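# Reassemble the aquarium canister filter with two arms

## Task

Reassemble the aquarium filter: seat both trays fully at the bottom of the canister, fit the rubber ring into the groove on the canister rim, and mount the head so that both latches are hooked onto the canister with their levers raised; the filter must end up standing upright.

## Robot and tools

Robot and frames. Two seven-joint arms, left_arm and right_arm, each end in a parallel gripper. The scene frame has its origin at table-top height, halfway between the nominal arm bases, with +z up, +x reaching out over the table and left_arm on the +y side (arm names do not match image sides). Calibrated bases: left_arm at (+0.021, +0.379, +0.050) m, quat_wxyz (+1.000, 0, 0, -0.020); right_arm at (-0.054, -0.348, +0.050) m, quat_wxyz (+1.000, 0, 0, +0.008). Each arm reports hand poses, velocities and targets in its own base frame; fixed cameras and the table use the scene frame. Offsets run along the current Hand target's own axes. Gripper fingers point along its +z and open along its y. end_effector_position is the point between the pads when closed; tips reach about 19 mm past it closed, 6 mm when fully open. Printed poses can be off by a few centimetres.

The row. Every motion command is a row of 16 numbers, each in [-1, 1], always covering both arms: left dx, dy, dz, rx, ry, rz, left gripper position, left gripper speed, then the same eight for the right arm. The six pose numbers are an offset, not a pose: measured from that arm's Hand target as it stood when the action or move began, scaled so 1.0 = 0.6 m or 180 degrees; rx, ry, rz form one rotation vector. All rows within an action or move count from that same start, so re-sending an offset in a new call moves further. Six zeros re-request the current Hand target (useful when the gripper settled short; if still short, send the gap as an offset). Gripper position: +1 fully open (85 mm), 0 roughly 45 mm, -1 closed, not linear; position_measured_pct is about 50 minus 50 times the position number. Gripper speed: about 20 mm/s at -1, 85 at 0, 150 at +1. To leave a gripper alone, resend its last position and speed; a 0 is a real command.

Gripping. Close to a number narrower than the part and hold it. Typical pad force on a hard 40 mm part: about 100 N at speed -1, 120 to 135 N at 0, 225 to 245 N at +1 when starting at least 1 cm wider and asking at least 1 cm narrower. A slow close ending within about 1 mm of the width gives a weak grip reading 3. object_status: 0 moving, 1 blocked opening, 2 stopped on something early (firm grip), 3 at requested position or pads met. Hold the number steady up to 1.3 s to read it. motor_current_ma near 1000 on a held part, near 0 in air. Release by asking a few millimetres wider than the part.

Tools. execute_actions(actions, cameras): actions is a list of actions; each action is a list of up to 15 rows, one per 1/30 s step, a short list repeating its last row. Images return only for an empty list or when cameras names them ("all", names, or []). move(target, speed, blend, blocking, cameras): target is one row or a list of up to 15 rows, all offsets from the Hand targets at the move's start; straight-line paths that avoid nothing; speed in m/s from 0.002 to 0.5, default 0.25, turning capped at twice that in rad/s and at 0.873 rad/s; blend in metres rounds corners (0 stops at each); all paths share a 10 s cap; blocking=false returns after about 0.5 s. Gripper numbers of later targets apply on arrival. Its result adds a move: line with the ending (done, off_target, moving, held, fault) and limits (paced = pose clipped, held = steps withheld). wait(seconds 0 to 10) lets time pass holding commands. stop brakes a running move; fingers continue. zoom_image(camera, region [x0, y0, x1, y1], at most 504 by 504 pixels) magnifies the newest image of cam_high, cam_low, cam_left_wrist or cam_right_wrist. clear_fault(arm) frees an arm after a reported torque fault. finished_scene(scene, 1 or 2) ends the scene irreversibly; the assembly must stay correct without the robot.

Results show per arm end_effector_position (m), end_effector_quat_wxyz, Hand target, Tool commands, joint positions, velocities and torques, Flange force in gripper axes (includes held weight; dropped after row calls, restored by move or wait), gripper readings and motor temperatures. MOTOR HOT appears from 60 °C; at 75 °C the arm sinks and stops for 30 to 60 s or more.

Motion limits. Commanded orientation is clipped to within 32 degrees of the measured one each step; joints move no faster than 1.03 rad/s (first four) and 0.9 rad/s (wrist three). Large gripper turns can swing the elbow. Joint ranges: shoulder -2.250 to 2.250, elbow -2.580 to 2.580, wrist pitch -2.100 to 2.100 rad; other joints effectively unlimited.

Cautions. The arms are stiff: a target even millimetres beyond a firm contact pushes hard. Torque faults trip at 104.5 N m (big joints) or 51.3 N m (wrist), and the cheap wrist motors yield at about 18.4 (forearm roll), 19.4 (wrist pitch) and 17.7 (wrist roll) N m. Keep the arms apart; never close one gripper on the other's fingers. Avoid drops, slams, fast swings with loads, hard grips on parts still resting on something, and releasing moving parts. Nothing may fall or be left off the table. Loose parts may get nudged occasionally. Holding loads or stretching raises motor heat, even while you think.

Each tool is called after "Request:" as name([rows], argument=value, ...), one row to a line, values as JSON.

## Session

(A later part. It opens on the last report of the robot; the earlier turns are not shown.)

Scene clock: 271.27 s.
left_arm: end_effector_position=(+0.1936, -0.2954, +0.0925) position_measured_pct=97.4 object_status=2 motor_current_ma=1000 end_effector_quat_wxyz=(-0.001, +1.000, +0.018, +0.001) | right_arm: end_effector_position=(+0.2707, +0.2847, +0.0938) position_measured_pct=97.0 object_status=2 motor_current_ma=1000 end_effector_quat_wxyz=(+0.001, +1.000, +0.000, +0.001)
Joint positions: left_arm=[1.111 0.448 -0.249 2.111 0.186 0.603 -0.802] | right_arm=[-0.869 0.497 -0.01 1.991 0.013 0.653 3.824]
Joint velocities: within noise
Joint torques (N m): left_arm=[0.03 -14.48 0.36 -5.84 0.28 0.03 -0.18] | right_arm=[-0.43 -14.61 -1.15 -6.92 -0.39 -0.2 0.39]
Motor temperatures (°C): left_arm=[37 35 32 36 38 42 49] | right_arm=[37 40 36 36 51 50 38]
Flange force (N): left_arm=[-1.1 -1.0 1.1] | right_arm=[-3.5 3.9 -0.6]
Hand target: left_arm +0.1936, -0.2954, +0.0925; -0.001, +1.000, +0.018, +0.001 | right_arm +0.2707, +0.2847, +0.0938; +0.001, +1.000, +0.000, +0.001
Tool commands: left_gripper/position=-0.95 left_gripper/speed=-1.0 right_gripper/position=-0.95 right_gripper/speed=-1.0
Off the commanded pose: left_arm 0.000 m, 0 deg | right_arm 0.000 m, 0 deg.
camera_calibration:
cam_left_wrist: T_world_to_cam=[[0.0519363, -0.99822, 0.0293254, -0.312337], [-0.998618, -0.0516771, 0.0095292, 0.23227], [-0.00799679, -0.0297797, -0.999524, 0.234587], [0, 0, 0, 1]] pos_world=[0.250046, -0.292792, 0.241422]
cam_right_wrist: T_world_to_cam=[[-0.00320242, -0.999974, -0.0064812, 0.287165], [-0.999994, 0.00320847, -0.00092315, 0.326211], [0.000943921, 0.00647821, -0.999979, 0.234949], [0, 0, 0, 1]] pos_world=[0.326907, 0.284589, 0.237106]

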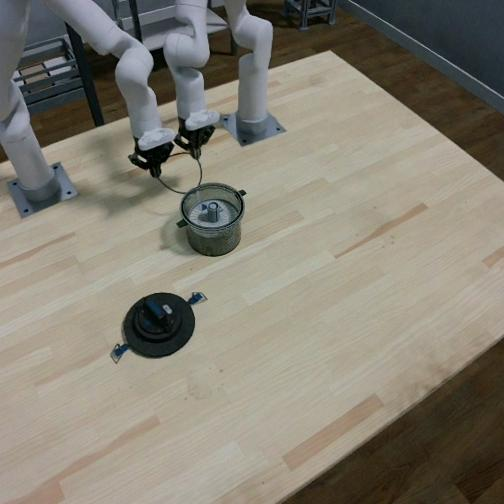

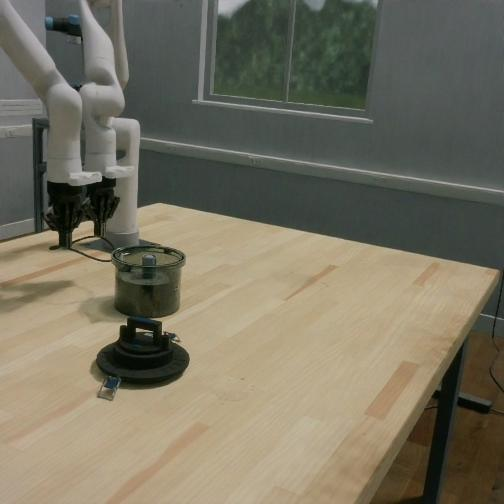

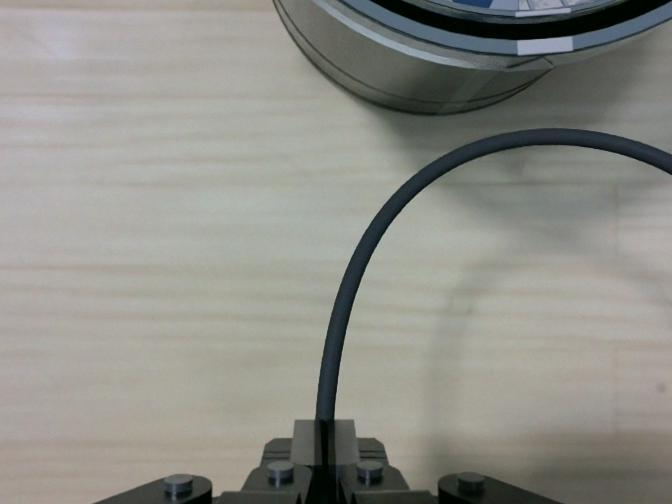

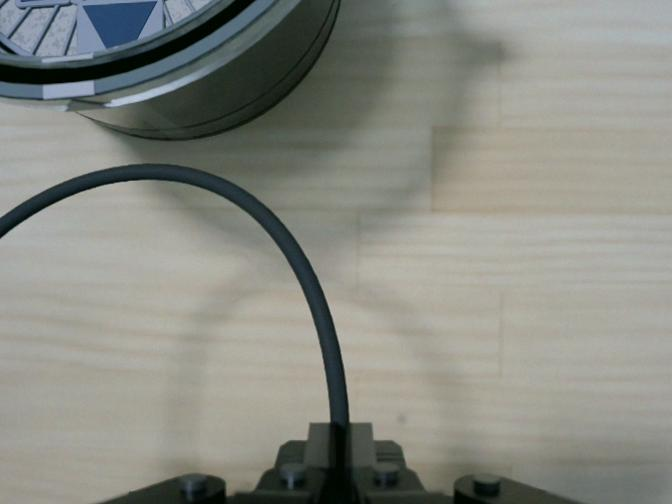

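Request:
move([
  [0,0,-0.178,0,0,0,-0.95,-1,0,0,-0.178,0,0,0,-0.95,-1],
  [0.3267,-0.0217,-0.178,0,0,0,-0.95,-1,0.3183,-0.0167,-0.178,0,0,0,-0.95,-1],
], blend=[0.03,0], speed=0.12, cameras=["all"])

Scene clock: 278.27 s.
left_arm: end_effector_position=(+0.3889, -0.2754, +0.1995) position_measured_pct=97.4 object_status=2 motor_current_ma=1000 end_effector_quat_wxyz=(-0.001, +1.000, +0.018, +0.001) | right_arm: end_effector_position=(+0.4613, +0.2948, +0.2012) position_measured_pct=97.0 object_status=2 motor_current_ma=1000 end_effector_quat_wxyz=(+0.001, +1.000, +0.000, +0.001)
Joint positions: left_arm=[0.784 0.506 -0.334 1.556 0.177 1.109 -1.125] | right_arm=[-0.639 0.641 0.043 1.287 -0.025 1.212 4.116]
Joint torques (N m): left_arm=[0.09 -18.27 -0.21 -8.94 0.22 0.01 -0.26] | right_arm=[-0.28 -20.14 -0.8 -9.45 -0.37 -0.34 0.4]
Flange force (N): left_arm=[-2.0 -1.2 1.8] | right_arm=[-4.0 2.4 0.1]
Hand target: left_arm +0.3889, -0.2754, +0.1995; -0.001, +1.000, +0.018, +0.001 | right_arm +0.4613, +0.2948, +0.2012; +0.001, +1.000, +0.000, +0.001
Off the commanded pose: left_arm 0.000 m, 0 deg | right_arm 0.000 m, 0 deg.
move: done
camera_calibration:
cam_left_wrist: T_world_to_cam=[[0.0519363, -0.99822, 0.0293254, -0.305656], [-0.998618, -0.0516771, 0.0095292, 0.427313], [-0.00799679, -0.0297797, -0.999524, 0.343793], [0, 0, 0, 1]] pos_world=[0.445346, -0.272792, 0.348522]
cam_right_wrist: T_world_to_cam=[[-0.00320344, -0.999973, -0.00658119, 0.298606], [-0.999994, 0.00320958, -0.000922829, 0.516976], [0.000943927, 0.00657819, -0.999978, 0.341971], [0, 0, 0, 1]] pos_world=[0.517607, 0.294689, 0.344406]

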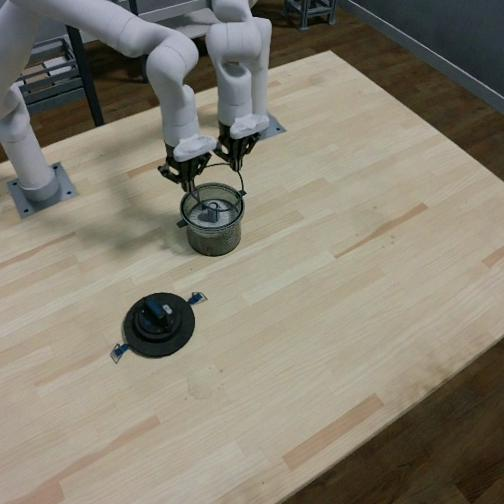

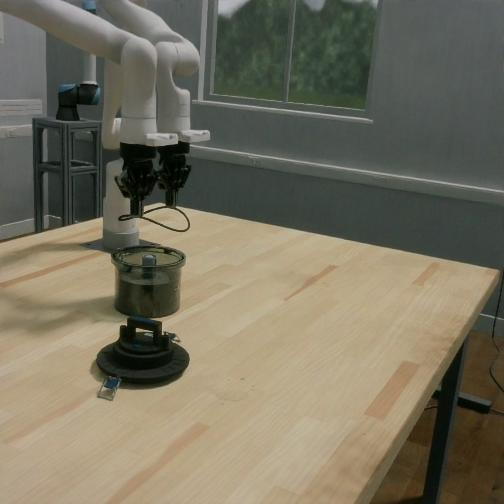

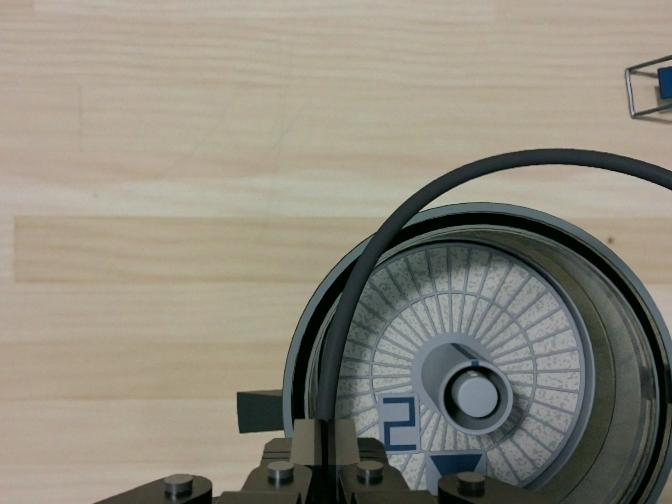

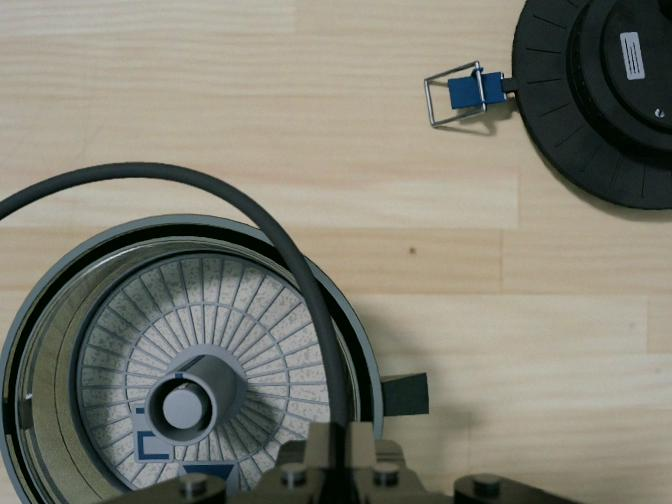

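Request:
move(target=[0,0,0.0833,0,0,0,-0.95,-1,0,0,0.0833,0,0,0,-0.95,-1], speed=0.1, cameras=["cam_low","cam_left_wrist","cam_right_wrist"])

Request:
zoom_image(camera="cam_low", region=[80, 170, 220, 310])

Scene clock: 280.93 s.
left_arm: end_effector_position=(+0.3890, -0.2753, +0.1496) position_measured_pct=97.4 object_status=2 motor_current_ma=1000 end_effector_quat_wxyz=(-0.001, +1.000, +0.018, +0.001) | right_arm: end_effector_position=(+0.4615, +0.2948, +0.1513) position_measured_pct=97.0 object_status=2 motor_current_ma=1000 end_effector_quat_wxyz=(+0.001, +1.000, +0.000, +0.001)
Joint positions: left_arm=[0.775 0.568 -0.322 1.632 0.205 0.974 -1.149] | right_arm=[-0.637 0.692 0.039 1.365 -0.025 1.084 4.117]
Joint torques (N m): left_arm=[-0.07 -18.81 -0.32 -8.19 0.31 0.06 -0.14] | right_arm=[-0.38 -20.33 -0.79 -9.37 -0.37 -0.23 0.42]
Flange force (N): left_arm=[-1.8 -0.9 1.6] | right_arm=[-5.7 3.6 0.3]
Hand target: left_arm +0.3890, -0.2753, +0.1496; -0.001, +1.000, +0.018, +0.001 | right_arm +0.4615, +0.2948, +0.1512; +0.001, +1.000, +0.000, +0.001
Off the commanded pose: left_arm 0.000 m, 0 deg | right_arm 0.000 m, 0 deg.
move: done
camera_calibration:
cam_left_wrist: T_world_to_cam=[[0.0519363, -0.99822, 0.0293254, -0.304098], [-0.998618, -0.0516771, 0.0095292, 0.427893], [-0.00799679, -0.0297797, -0.999524, 0.293921], [0, 0, 0, 1]] pos_world=[0.445446, -0.272692, 0.298622]
cam_right_wrist: T_world_to_cam=[[-0.00320348, -0.999974, -0.00648119, 0.298248], [-0.999994, 0.00320953, -0.000923139, 0.51703], [0.000943916, 0.0064782, -0.999979, 0.292102], [0, 0, 0, 1]] pos_world=[0.517707, 0.294689, 0.294506]
Images, in order (width x height): cam_low 504x504, cam_left_wrist 672x504, cam_right_wrist 672x504.

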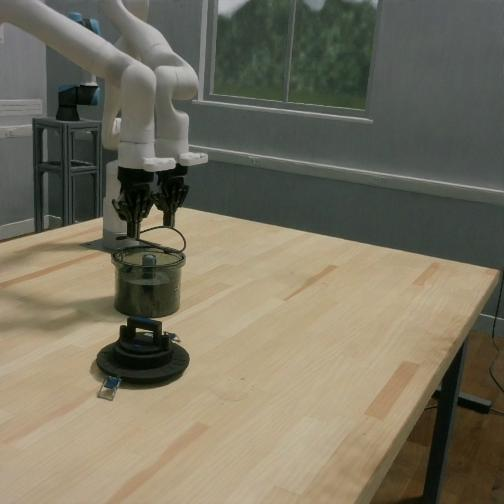

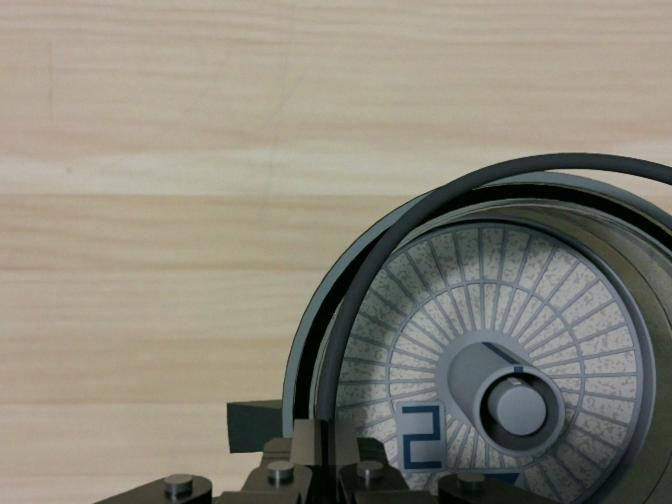

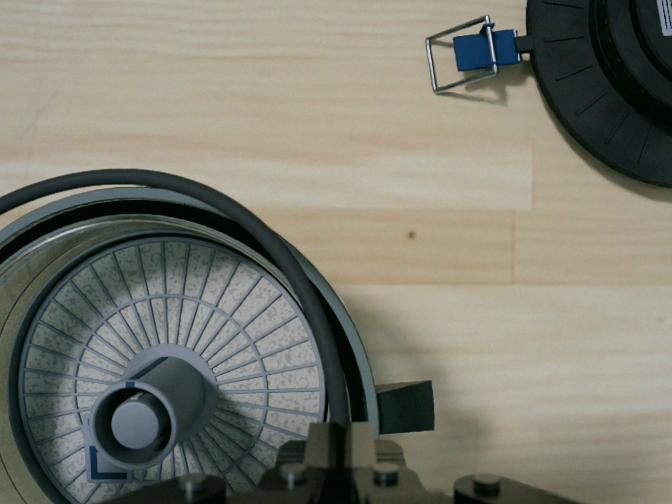

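Scaled by 3.600.

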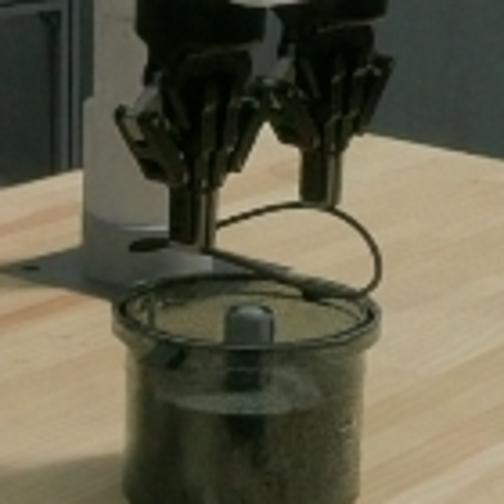

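Request:
move(target=[-0.005,0,0.0417,0,0,0,-0.95,-1,-0.005,0,0.0417,0,0,0,-0.95,-1], speed=0.08, cameras=["cam_low","cam_left_wrist","cam_right_wrist"])

Request:
zoom_image(camera="cam_low", region=[80, 170, 220, 310])

Scene clock: 284.20 s.
left_arm: end_effector_position=(+0.3860, -0.2754, +0.1246) position_measured_pct=97.4 object_status=2 motor_current_ma=1000 end_effector_quat_wxyz=(-0.001, +1.000, +0.018, +0.001) | right_arm: end_effector_position=(+0.4585, +0.2947, +0.1262) position_measured_pct=97.0 object_status=2 motor_current_ma=1000 end_effector_quat_wxyz=(+0.001, +1.000, +0.000, +0.001)
Joint positions: left_arm=[0.774 0.6 -0.313 1.672 0.221 0.905 -1.16] | right_arm=[-0.639 0.716 0.037 1.407 -0.025 1.017 4.114]
Joint torques (N m): left_arm=[-0.04 -19.09 -0.25 -7.66 0.16 0.21 -0.18] | right_arm=[-0.39 -20.33 -0.78 -8.94 -0.38 -0.11 0.41]
Flange force (N): left_arm=[-1.5 -0.6 1.9] | right_arm=[-5.4 3.4 0.0]
Hand target: left_arm +0.3860, -0.2754, +0.1245; -0.001, +1.000, +0.018, +0.001 | right_arm +0.4585, +0.2947, +0.1262; +0.001, +1.000, +0.000, +0.001
Off the commanded pose: left_arm 0.000 m, 0 deg | right_arm 0.000 m, 0 deg.
move: done
camera_calibration:
cam_left_wrist: T_world_to_cam=[[0.0519363, -0.99822, 0.0293254, -0.303306], [-0.998618, -0.0516771, 0.0095292, 0.425131], [-0.00799679, -0.0297797, -0.999524, 0.268806], [0, 0, 0, 1]] pos_world=[0.442446, -0.272792, 0.273522]
cam_right_wrist: T_world_to_cam=[[-0.00320348, -0.999974, -0.00648119, 0.298077], [-0.999994, 0.00320953, -0.000923139, 0.514107], [0.000943916, 0.0064782, -0.999979, 0.267105], [0, 0, 0, 1]] pos_world=[0.514807, 0.294689, 0.269506]
Images, in order (width x height): cam_low 504x504, cam_left_wrist 672x504, cam_right_wrist 672x504.

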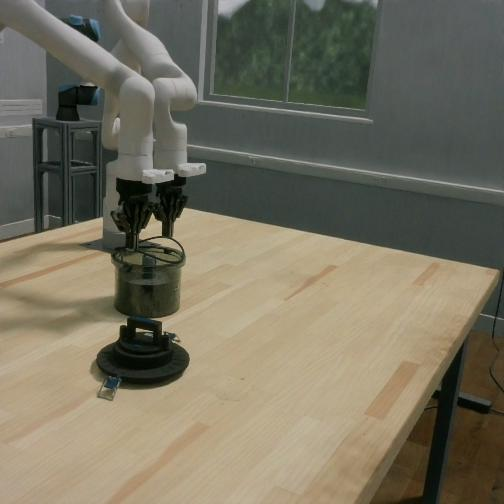

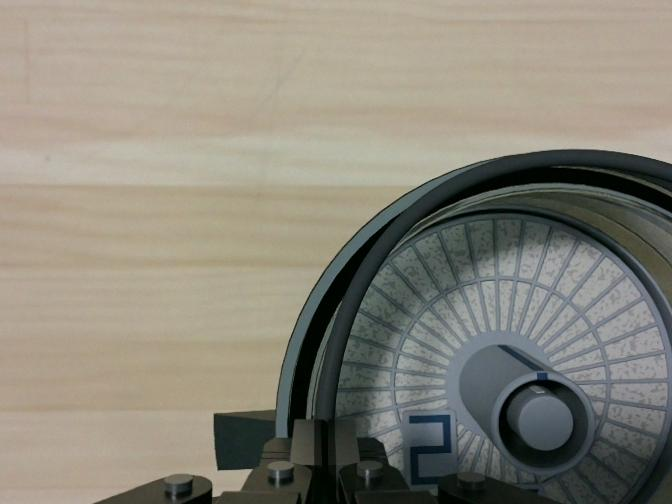

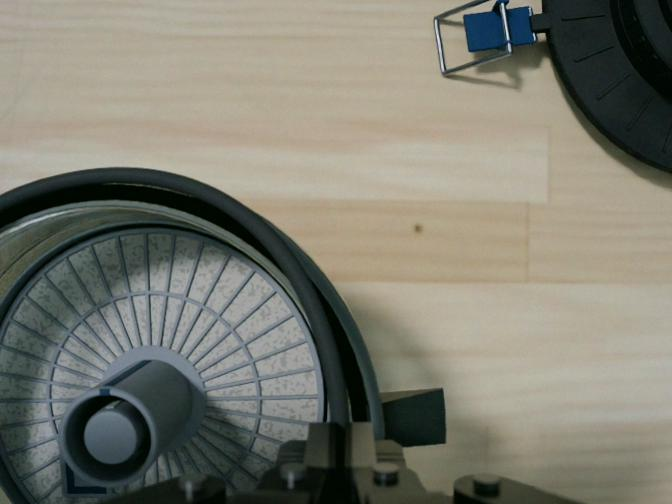

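Scaled by 3.600.

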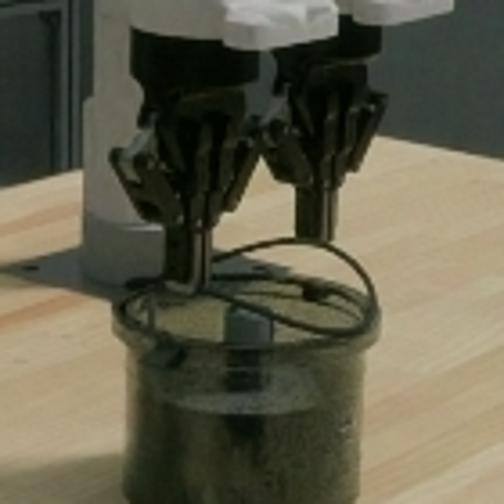

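Request:
move(target=[-0.01,0,0.02,0,0,0,-0.95,-1,-0.01,0,0.02,0,0,0,-0.95,-1], speed=0.05, cameras=["cam_low","cam_left_wrist","cam_right_wrist"])

Request:
zoom_image(camera="cam_low", region=[80, 200, 220, 340])

Scene clock: 285.63 s.
left_arm: end_effector_position=(+0.3800, -0.2756, +0.1126) position_measured_pct=97.4 object_status=2 motor_current_ma=1000 end_effector_quat_wxyz=(-0.001, +1.000, +0.018, +0.001) | right_arm: end_effector_position=(+0.4526, +0.2947, +0.1142) position_measured_pct=97.0 object_status=2 motor_current_ma=1000 end_effector_quat_wxyz=(+0.001, +1.000, +0.000, +0.001)
Joint positions: left_arm=[0.779 0.609 -0.309 1.702 0.228 0.865 -1.16] | right_arm=[-0.645 0.722 0.036 1.441 -0.025 0.977 4.108]
Joint torques (N m): left_arm=[0 -18.94 -0.19 -7.32 0.25 0.29 -0.16] | right_arm=[-0.46 -20.23 -0.82 -8.79 -0.39 -0.03 0.41]
Flange force (N): left_arm=[-1.4 -0.6 1.7] | right_arm=[-5.5 3.7 0.0]
Hand target: left_arm +0.3800, -0.2756, +0.1125; -0.001, +1.000, +0.018, +0.001 | right_arm +0.4526, +0.2947, +0.1142; +0.001, +1.000, +0.000, +0.001
Off the commanded pose: left_arm 0.000 m, 0 deg | right_arm 0.000 m, 0 deg.
move: done
camera_calibration:
cam_left_wrist: T_world_to_cam=[[0.0519363, -0.99822, 0.0293254, -0.302842], [-0.998618, -0.0516771, 0.0095292, 0.419244], [-0.00799679, -0.0297797, -0.999524, 0.256758], [0, 0, 0, 1]] pos_world=[0.436446, -0.272992, 0.261522]
cam_right_wrist: T_world_to_cam=[[-0.00320348, -0.999974, -0.00648119, 0.29788], [-0.999994, 0.00320953, -0.000923139, 0.508096], [0.000943916, 0.0064782, -0.999979, 0.255012], [0, 0, 0, 1]] pos_world=[0.508807, 0.294589, 0.257406]
Images, in order (width x height): cam_low 504x504, cam_left_wrist 672x504, cam_right_wrist 672x504.

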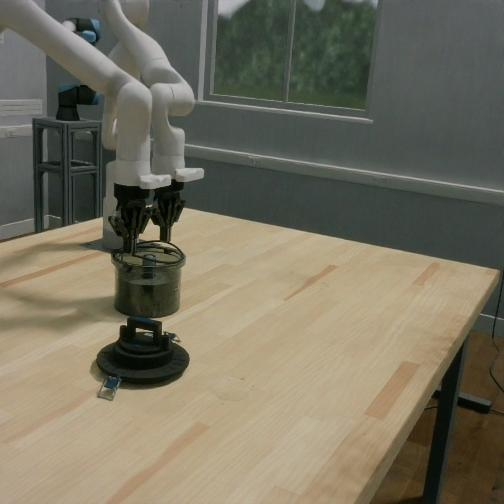

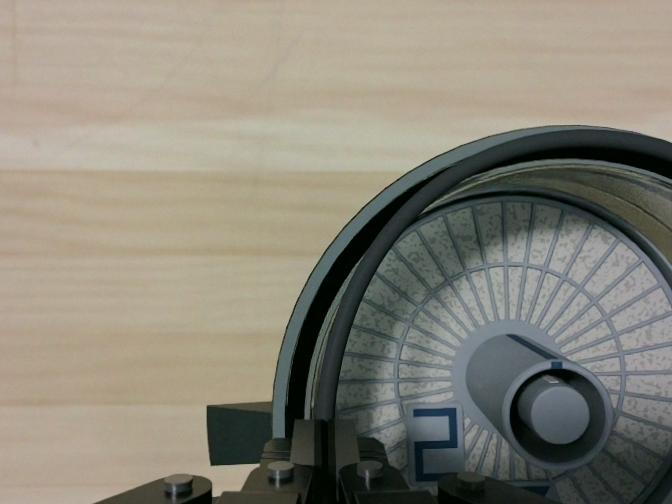

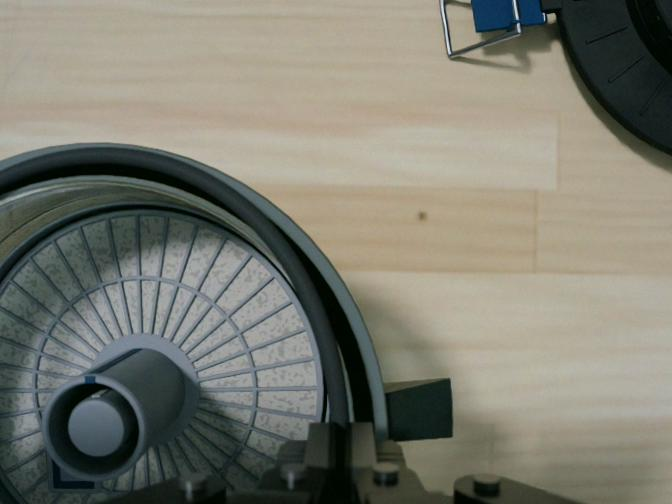

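Scaled by 3.600.

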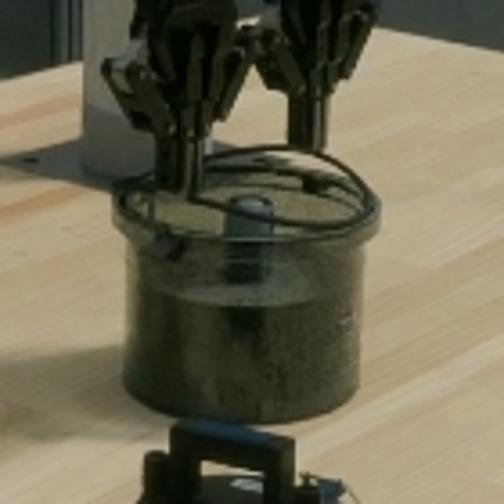

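Request:
move(target=[0,0,0.02,0,0,0,-0.95,-1,0,0,0.02,0,0,0,-0.95,-1], speed=0.05, cameras=["cam_low","cam_left_wrist","cam_right_wrist"])

Request:
zoom_image(camera="cam_low", region=[90, 220, 210, 340])

Scene clock: 287.60 s.
left_arm: end_effector_position=(+0.3800, -0.2756, +0.1006) position_measured_pct=97.4 object_status=2 motor_current_ma=1000 end_effector_quat_wxyz=(-0.001, +1.000, +0.018, +0.001) | right_arm: end_effector_position=(+0.4526, +0.2947, +0.1022) position_measured_pct=97.0 object_status=2 motor_current_ma=1000 end_effector_quat_wxyz=(+0.001, +1.000, +0.000, +0.001)
Joint positions: left_arm=[0.775 0.629 -0.303 1.715 0.237 0.834 -1.167] | right_arm=[-0.645 0.738 0.035 1.454 -0.025 0.948 4.108]
Joint torques (N m): left_arm=[0.03 -18.95 -0.27 -7.32 0.26 0.02 -0.24] | right_arm=[-0.39 -20.32 -0.78 -8.67 -0.36 -0.21 0.39]
Flange force (N): left_arm=[-1.7 -0.7 0.9] | right_arm=[-5.3 3.5 -0.5]
Hand target: left_arm +0.3800, -0.2756, +0.1005; -0.001, +1.000, +0.018, +0.001 | right_arm +0.4526, +0.2947, +0.1022; +0.001, +1.000, +0.000, +0.001
Off the commanded pose: left_arm 0.000 m, 0 deg | right_arm 0.000 m, 0 deg.
move: done
camera_calibration:
cam_left_wrist: T_world_to_cam=[[0.0519363, -0.99822, 0.0293254, -0.302496], [-0.998618, -0.0516771, 0.0095292, 0.419458], [-0.00799679, -0.0297797, -0.999524, 0.244764], [0, 0, 0, 1]] pos_world=[0.436546, -0.272992, 0.249522]
cam_right_wrist: T_world_to_cam=[[-0.00320348, -0.999974, -0.00648119, 0.297803], [-0.999994, 0.00320953, -0.000923139, 0.508185], [0.000943916, 0.0064782, -0.999979, 0.243112], [0, 0, 0, 1]] pos_world=[0.508907, 0.294589, 0.245506]
Images, in order (width x height): cam_low 504x504, cam_left_wrist 672x504, cam_right_wrist 672x504.

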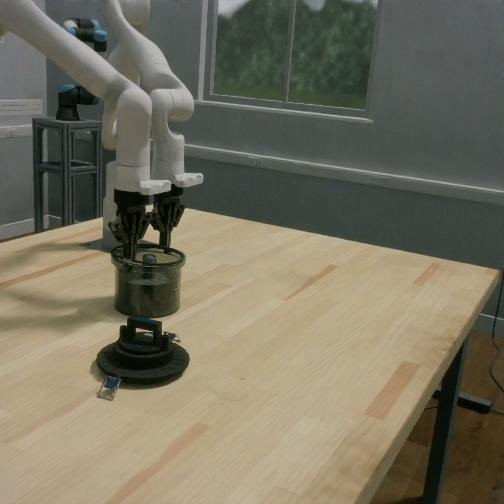

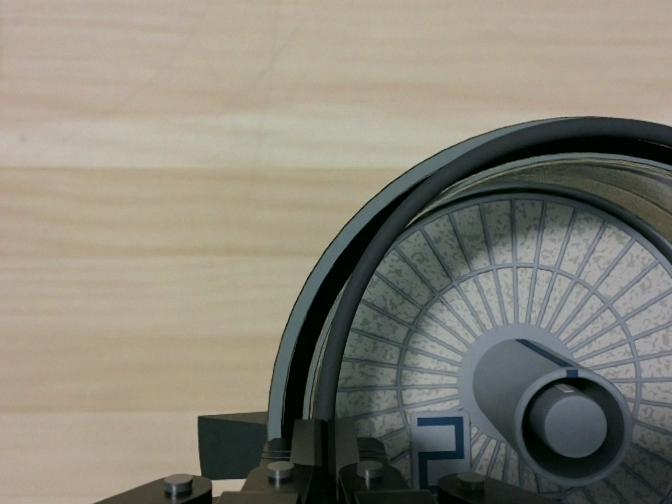

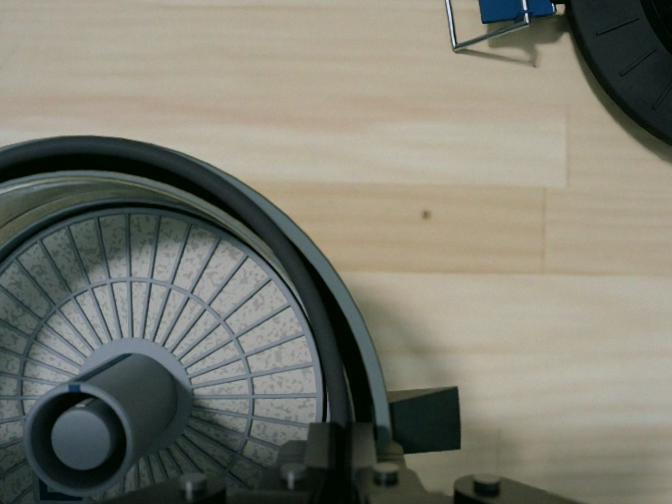

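Scaled by 4.200.

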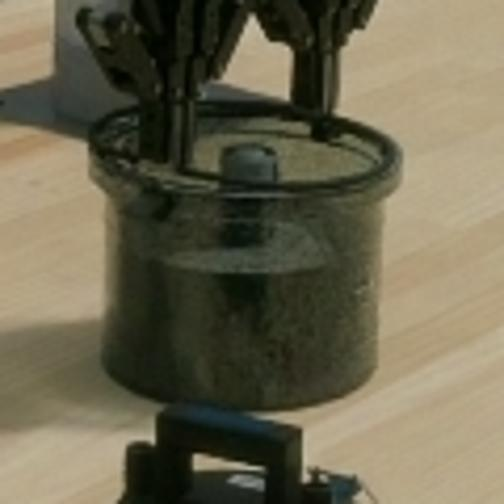

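Request:
move(target=[0,-0.0083,0.0083,0,0,0,-0.95,-1,0,0.0067,0.0083,0,0,0,-0.95,-1], speed=0.03, cameras=["cam_low","cam_left_wrist","cam_right_wrist"])

Request:
zoom_image(camera="cam_low", region=[90, 220, 210, 340])

Scene clock: 289.00 s.
left_arm: end_effector_position=(+0.3799, -0.2707, +0.0957) position_measured_pct=97.4 object_status=2 motor_current_ma=1000 end_effector_quat_wxyz=(-0.001, +1.000, +0.018, +0.001) | right_arm: end_effector_position=(+0.4527, +0.2907, +0.0973) position_measured_pct=97.0 object_status=2 motor_current_ma=1000 end_effector_quat_wxyz=(+0.000, +1.000, +0.000, +0.002)
Joint positions: left_arm=[0.766 0.631 -0.301 1.73 0.24 0.816 -1.18] | right_arm=[-0.638 0.741 0.034 1.467 -0.025 0.932 4.114]
Joint torques (N m): left_arm=[-0.48 -8.45 0.26 -1.53 0.04 0.24 -0.29] | right_arm=[-0.01 -9.26 -0.64 -3.63 -0.01 -0.36 0.41]
Flange force (N): left_arm=[-0.9 1.4 -21.6] | right_arm=[-6.2 3.1 -21.2]
Hand target: left_arm +0.3798, -0.2706, +0.0955; -0.001, +1.000, +0.018, +0.001 | right_arm +0.4526, +0.2907, +0.0972; +0.001, +1.000, +0.000, +0.001
Off the commanded pose: left_arm 0.000 m, 0 deg | right_arm 0.000 m, 0 deg.
move: done
camera_calibration:
cam_left_wrist: T_world_to_cam=[[0.0519318, -0.998217, 0.0294356, -0.297375], [-0.99862, -0.0516776, 0.00933462, 0.419611], [-0.00779682, -0.0298797, -0.999523, 0.2399], [0, 0, 0, 1]] pos_world=[0.436346, -0.267992, 0.244622]
cam_right_wrist: T_world_to_cam=[[-0.0032042, -0.999973, -0.00668182, 0.29392], [-0.999994, 0.00321177, -0.00112249, 0.508241], [0.00114392, 0.00667819, -0.999977, 0.238077], [0, 0, 0, 1]] pos_world=[0.508907, 0.29069, 0.240606]
Images, in order (width x height): cam_low 504x504, cam_left_wrist 672x504, cam_right_wrist 672x504.

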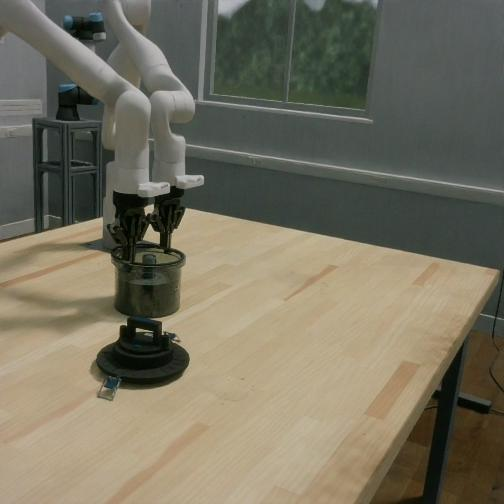

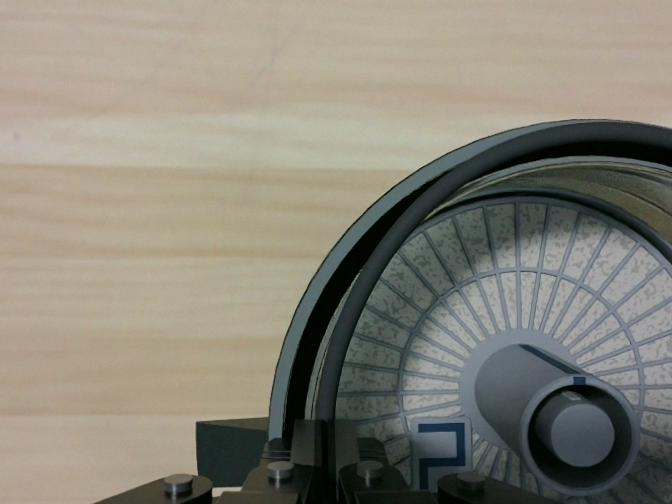

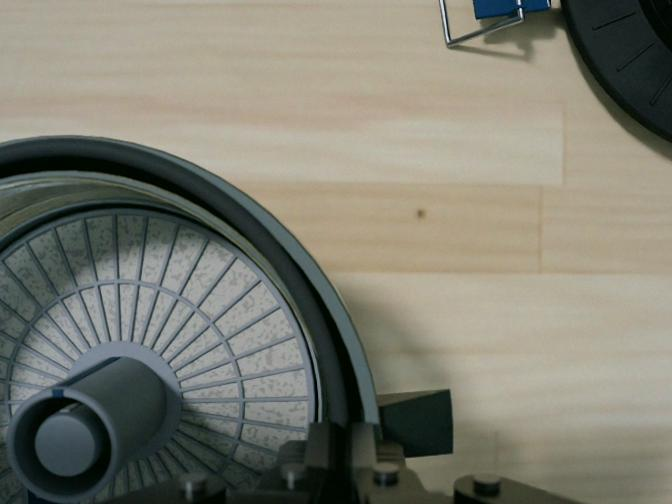

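Scaled by 4.200.

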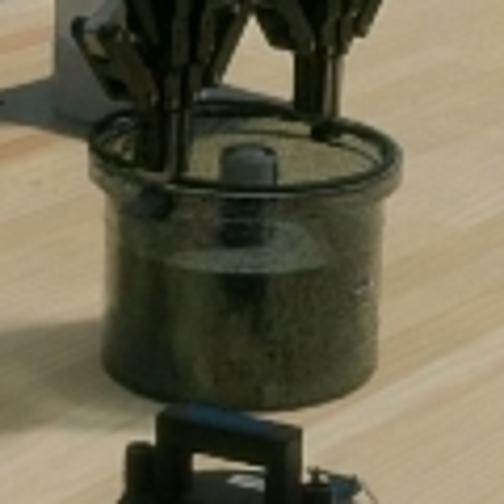

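Request:
move(target=[0,0,-0.005,0,0,0,-0.95,-1,0,0,-0.005,0,0,0,-0.95,-1], speed=0.03, cameras=["cam_left_wrist","cam_right_wrist"])

Scene clock: 290.20 s.
left_arm: end_effector_position=(+0.3798, -0.2706, +0.0985) position_measured_pct=97.4 object_status=2 motor_current_ma=1000 end_effector_quat_wxyz=(-0.001, +1.000, +0.018, +0.001) | right_arm: end_effector_position=(+0.4526, +0.2907, +0.1001) position_measured_pct=97.0 object_status=2 motor_current_ma=1000 end_effector_quat_wxyz=(+0.001, +1.000, +0.000, +0.001)
Joint positions: left_arm=[0.767 0.627 -0.302 1.728 0.238 0.823 -1.178] | right_arm=[-0.638 0.737 0.034 1.464 -0.025 0.939 4.114]
Joint torques (N m): left_arm=[0 -18.64 -0.28 -7.22 0.25 0.05 -0.26] | right_arm=[-0.38 -20.52 -0.8 -8.74 -0.39 -0.2 0.39]
Flange force (N): left_arm=[-2.0 -0.8 0.6] | right_arm=[-5.3 3.4 0.0]
Hand target: left_arm +0.3799, -0.2706, +0.0986; -0.001, +1.000, +0.018, +0.001 | right_arm +0.4526, +0.2907, +0.1002; +0.001, +1.000, +0.000, +0.001
Off the commanded pose: left_arm 0.000 m, 0 deg | right_arm 0.000 m, 0 deg.
move: done
camera_calibration:
cam_left_wrist: T_world_to_cam=[[0.0519363, -0.99822, 0.0293254, -0.297436], [-0.998618, -0.0516771, 0.0095292, 0.419536], [-0.00799679, -0.0297797, -0.999524, 0.242912], [0, 0, 0, 1]] pos_world=[0.436346, -0.267992, 0.247522]
cam_right_wrist: T_world_to_cam=[[-0.00320307, -0.999974, -0.00648087, 0.293789], [-0.999995, 0.00320847, -0.000823151, 0.508171], [0.000843923, 0.0064782, -0.999979, 0.241089], [0, 0, 0, 1]] pos_world=[0.508906, 0.290589, 0.243406]
Images, in order (width x height): cam_left_wrist 672x504, cam_right_wrist 672x504.

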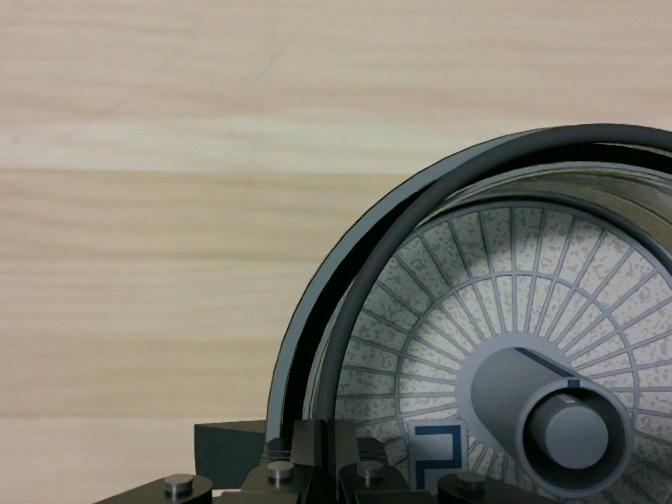

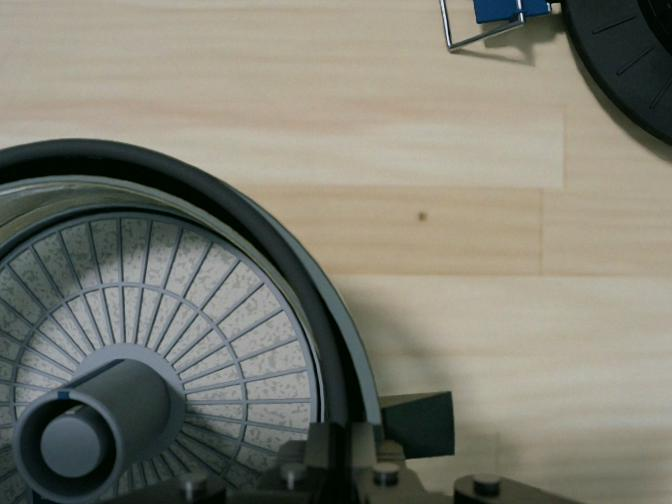

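Request:
move(target=[0,-0.0083,0,0,0,0,-0.95,-1,0,0.0033,0,0,0,0,-0.95,-1], speed=0.03, cameras=["cam_left_wrist","cam_right_wrist"])

Scene clock: 291.80 s.
left_arm: end_effector_position=(+0.3797, -0.2657, +0.0986) position_measured_pct=97.4 object_status=2 motor_current_ma=1000 end_effector_quat_wxyz=(-0.001, +1.000, +0.018, +0.001) | right_arm: end_effector_position=(+0.4526, +0.2887, +0.1002) position_measured_pct=97.0 object_status=2 motor_current_ma=1000 end_effector_quat_wxyz=(+0.001, +1.000, +0.000, +0.001)
Joint positions: left_arm=[0.759 0.621 -0.303 1.738 0.238 0.818 -1.188] | right_arm=[-0.635 0.735 0.034 1.469 -0.025 0.937 4.117]
Joint torques (N m): left_arm=[-0.42 -18.48 -0.74 -6.67 -0.09 0.34 -0.18] | right_arm=[-0.31 -20.23 -0.8 -8.39 -0.38 -0.17 0.42]
Flange force (N): left_arm=[-1.5 0.5 1.1] | right_arm=[-4.7 2.7 -0.6]
Hand target: left_arm +0.3797, -0.2656, +0.0986; -0.001, +1.000, +0.018, +0.001 | right_arm +0.4526, +0.2887, +0.1002; +0.001, +1.000, +0.000, +0.001
Off the commanded pose: left_arm 0.000 m, 0 deg | right_arm 0.000 m, 0 deg.
move: done
camera_calibration:
cam_left_wrist: T_world_to_cam=[[0.0519363, -0.99822, 0.0293254, -0.292534], [-0.998618, -0.0516771, 0.0095292, 0.419589], [-0.00799679, -0.0297797, -0.999524, 0.243057], [0, 0, 0, 1]] pos_world=[0.436146, -0.263092, 0.247522]
cam_right_wrist: T_world_to_cam=[[-0.00320348, -0.999974, -0.00648119, 0.291889], [-0.999994, 0.00320953, -0.000923139, 0.508202], [0.000943916, 0.0064782, -0.999979, 0.24105], [0, 0, 0, 1]] pos_world=[0.508907, 0.288689, 0.243406]
Images, in order (width x height): cam_left_wrist 672x504, cam_right_wrist 672x504.

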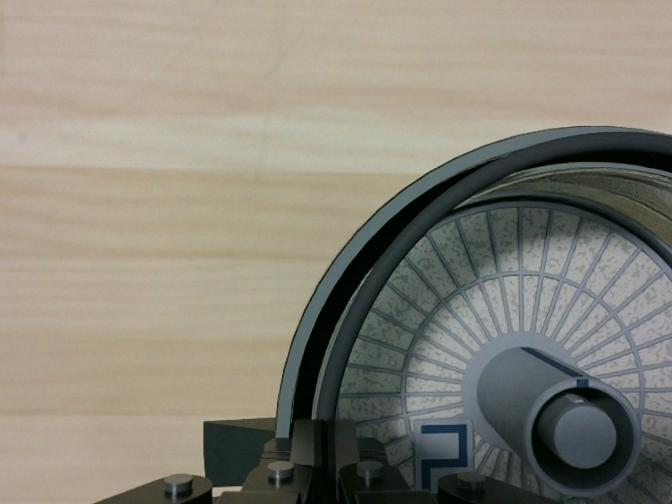

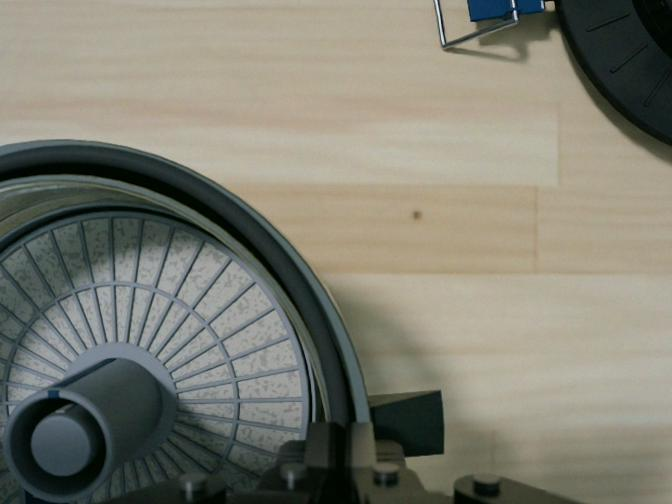

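Request:
move(target=[0,-0.0075,0,0,0,0,-0.95,-1,0,0,0,0,0,0,-0.95,-1], speed=0.03, cameras=["cam_left_wrist","cam_right_wrist"])

Scene clock: 292.93 s.
left_arm: end_effector_position=(+0.3795, -0.2612, +0.0986) position_measured_pct=97.4 object_status=2 motor_current_ma=1000 end_effector_quat_wxyz=(-0.001, +1.000, +0.018, +0.001) | right_arm: end_effector_position=(+0.4526, +0.2887, +0.1002) position_measured_pct=97.0 object_status=2 motor_current_ma=1000 end_effector_quat_wxyz=(+0.001, +1.000, +0.000, +0.001)
Joint positions: left_arm=[0.752 0.617 -0.303 1.748 0.238 0.813 -1.196] | right_arm=[-0.635 0.735 0.034 1.469 -0.025 0.937 4.117]
Joint torques (N m): left_arm=[-0.58 -18.08 -0.83 -6.33 -0.16 0.19 -0.39] | right_arm=[-0.4 -20.18 -0.81 -8.59 -0.39 -0.16 0.43]
Flange force (N): left_arm=[-1.3 1.7 -0.1] | right_arm=[-5.4 3.3 -0.5]
Hand target: left_arm +0.3795, -0.2611, +0.0986; -0.001, +1.000, +0.018, +0.001 | right_arm +0.4526, +0.2887, +0.1002; +0.001, +1.000, +0.000, +0.001
Off the commanded pose: left_arm 0.000 m, 0 deg | right_arm 0.000 m, 0 deg.
move: done
camera_calibration:
cam_left_wrist: T_world_to_cam=[[0.052036, -0.998215, 0.0293239, -0.288073], [-0.998613, -0.0517768, 0.00953139, 0.419593], [-0.00799607, -0.0297792, -0.999525, 0.243189], [0, 0, 0, 1]] pos_world=[0.435946, -0.258592, 0.247522]
cam_right_wrist: T_world_to_cam=[[-0.00320242, -0.999974, -0.0064812, 0.291789], [-0.999994, 0.00320847, -0.00092315, 0.508202], [0.000943921, 0.00647821, -0.999979, 0.241051], [0, 0, 0, 1]] pos_world=[0.508907, 0.288589, 0.243406]
Images, in order (width x height): cam_left_wrist 672x504, cam_right_wrist 672x504.

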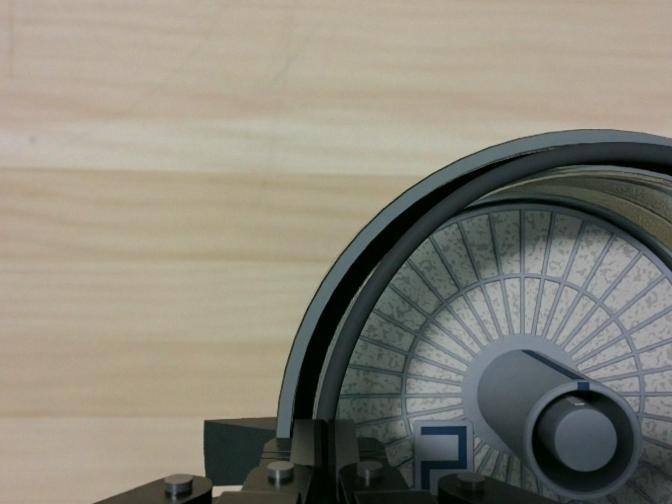

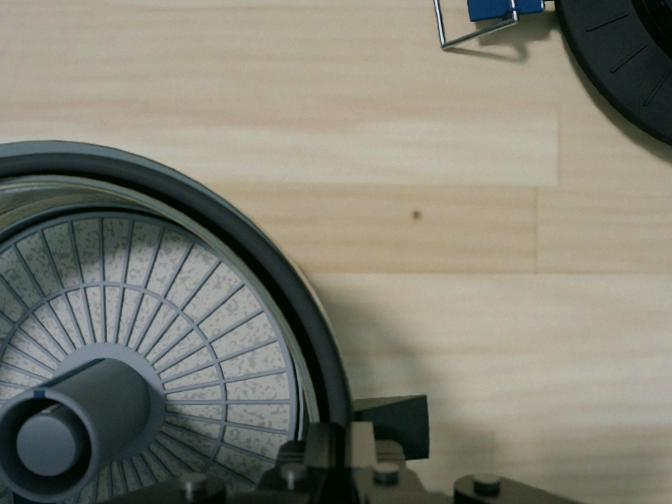

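Request:
move([
  [0,0,-0.05,0,0,0,-0.95,-1,0,0,-0.05,0,0,0,-0.95,-1],
  [0,-0.0083,-0.05,0,0,0,-0.95,-1,0,-0.0083,-0.05,0,0,0,-0.95,-1],
  [0,-0.0083,-0.005,0,0,0,-0.95,-1,0,-0.0083,-0.005,0,0,0,-0.95,-1],
], speed=0.06, cameras=["cam_left_wrist","cam_right_wrist","cam_low"])

Scene clock: 296.10 s.
left_arm: end_effector_position=(+0.3793, -0.2562, +0.1016) position_measured_pct=97.4 object_status=2 motor_current_ma=1000 end_effector_quat_wxyz=(-0.001, +1.000, +0.018, +0.001) | right_arm: end_effector_position=(+0.4526, +0.2937, +0.1032) position_measured_pct=97.0 object_status=2 motor_current_ma=1000 end_effector_quat_wxyz=(+0.001, +1.000, +0.000, +0.001)
Joint positions: left_arm=[0.746 0.607 -0.305 1.755 0.235 0.815 -1.205] | right_arm=[-0.643 0.736 0.034 1.455 -0.025 0.95 4.109]
Joint torques (N m): left_arm=[-0.08 -18.65 -0.31 -7.12 0.22 0.19 -0.23] | right_arm=[-0.42 -20.33 -0.79 -8.65 -0.37 -0.14 0.4]
Flange force (N): left_arm=[-1.6 -0.3 1.6] | right_arm=[-5.3 3.4 -0.3]
Hand target: left_arm +0.3793, -0.2562, +0.1016; -0.001, +1.000, +0.018, +0.001 | right_arm +0.4526, +0.2937, +0.1032; +0.001, +1.000, +0.000, +0.001
Off the commanded pose: left_arm 0.000 m, 0 deg | right_arm 0.000 m, 0 deg.
move: done
camera_calibration:
cam_left_wrist: T_world_to_cam=[[0.0519363, -0.99822, 0.0293254, -0.283121], [-0.998618, -0.0516771, 0.0095292, 0.419651], [-0.00799679, -0.0297797, -0.999524, 0.246435], [0, 0, 0, 1]] pos_world=[0.435746, -0.253592, 0.250622]
cam_right_wrist: T_world_to_cam=[[-0.00320242, -0.999974, -0.0064812, 0.296809], [-0.999994, 0.00320847, -0.00092315, 0.508189], [0.000943921, 0.00647821, -0.999979, 0.244118], [0, 0, 0, 1]] pos_world=[0.508907, 0.293589, 0.246506]
Images, in order (width x height): cam_low 504x504, cam_left_wrist 672x504, cam_right_wrist 672x504.

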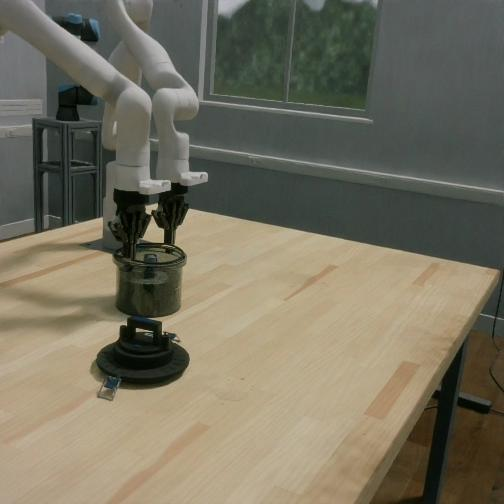

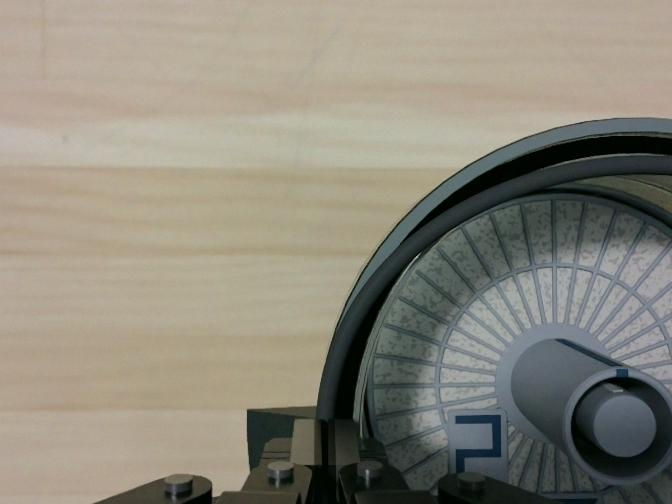

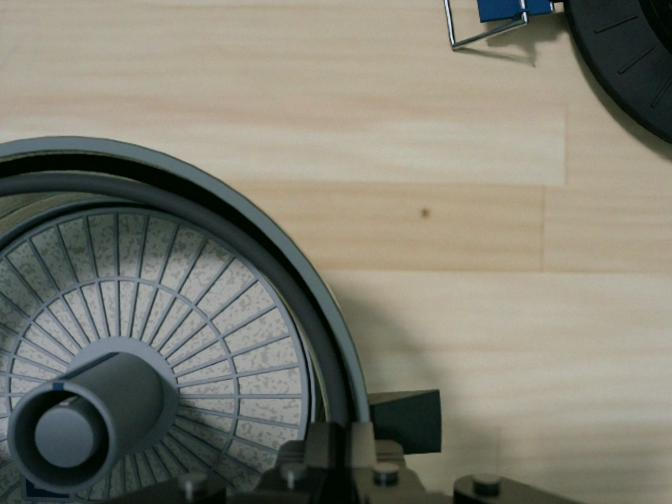

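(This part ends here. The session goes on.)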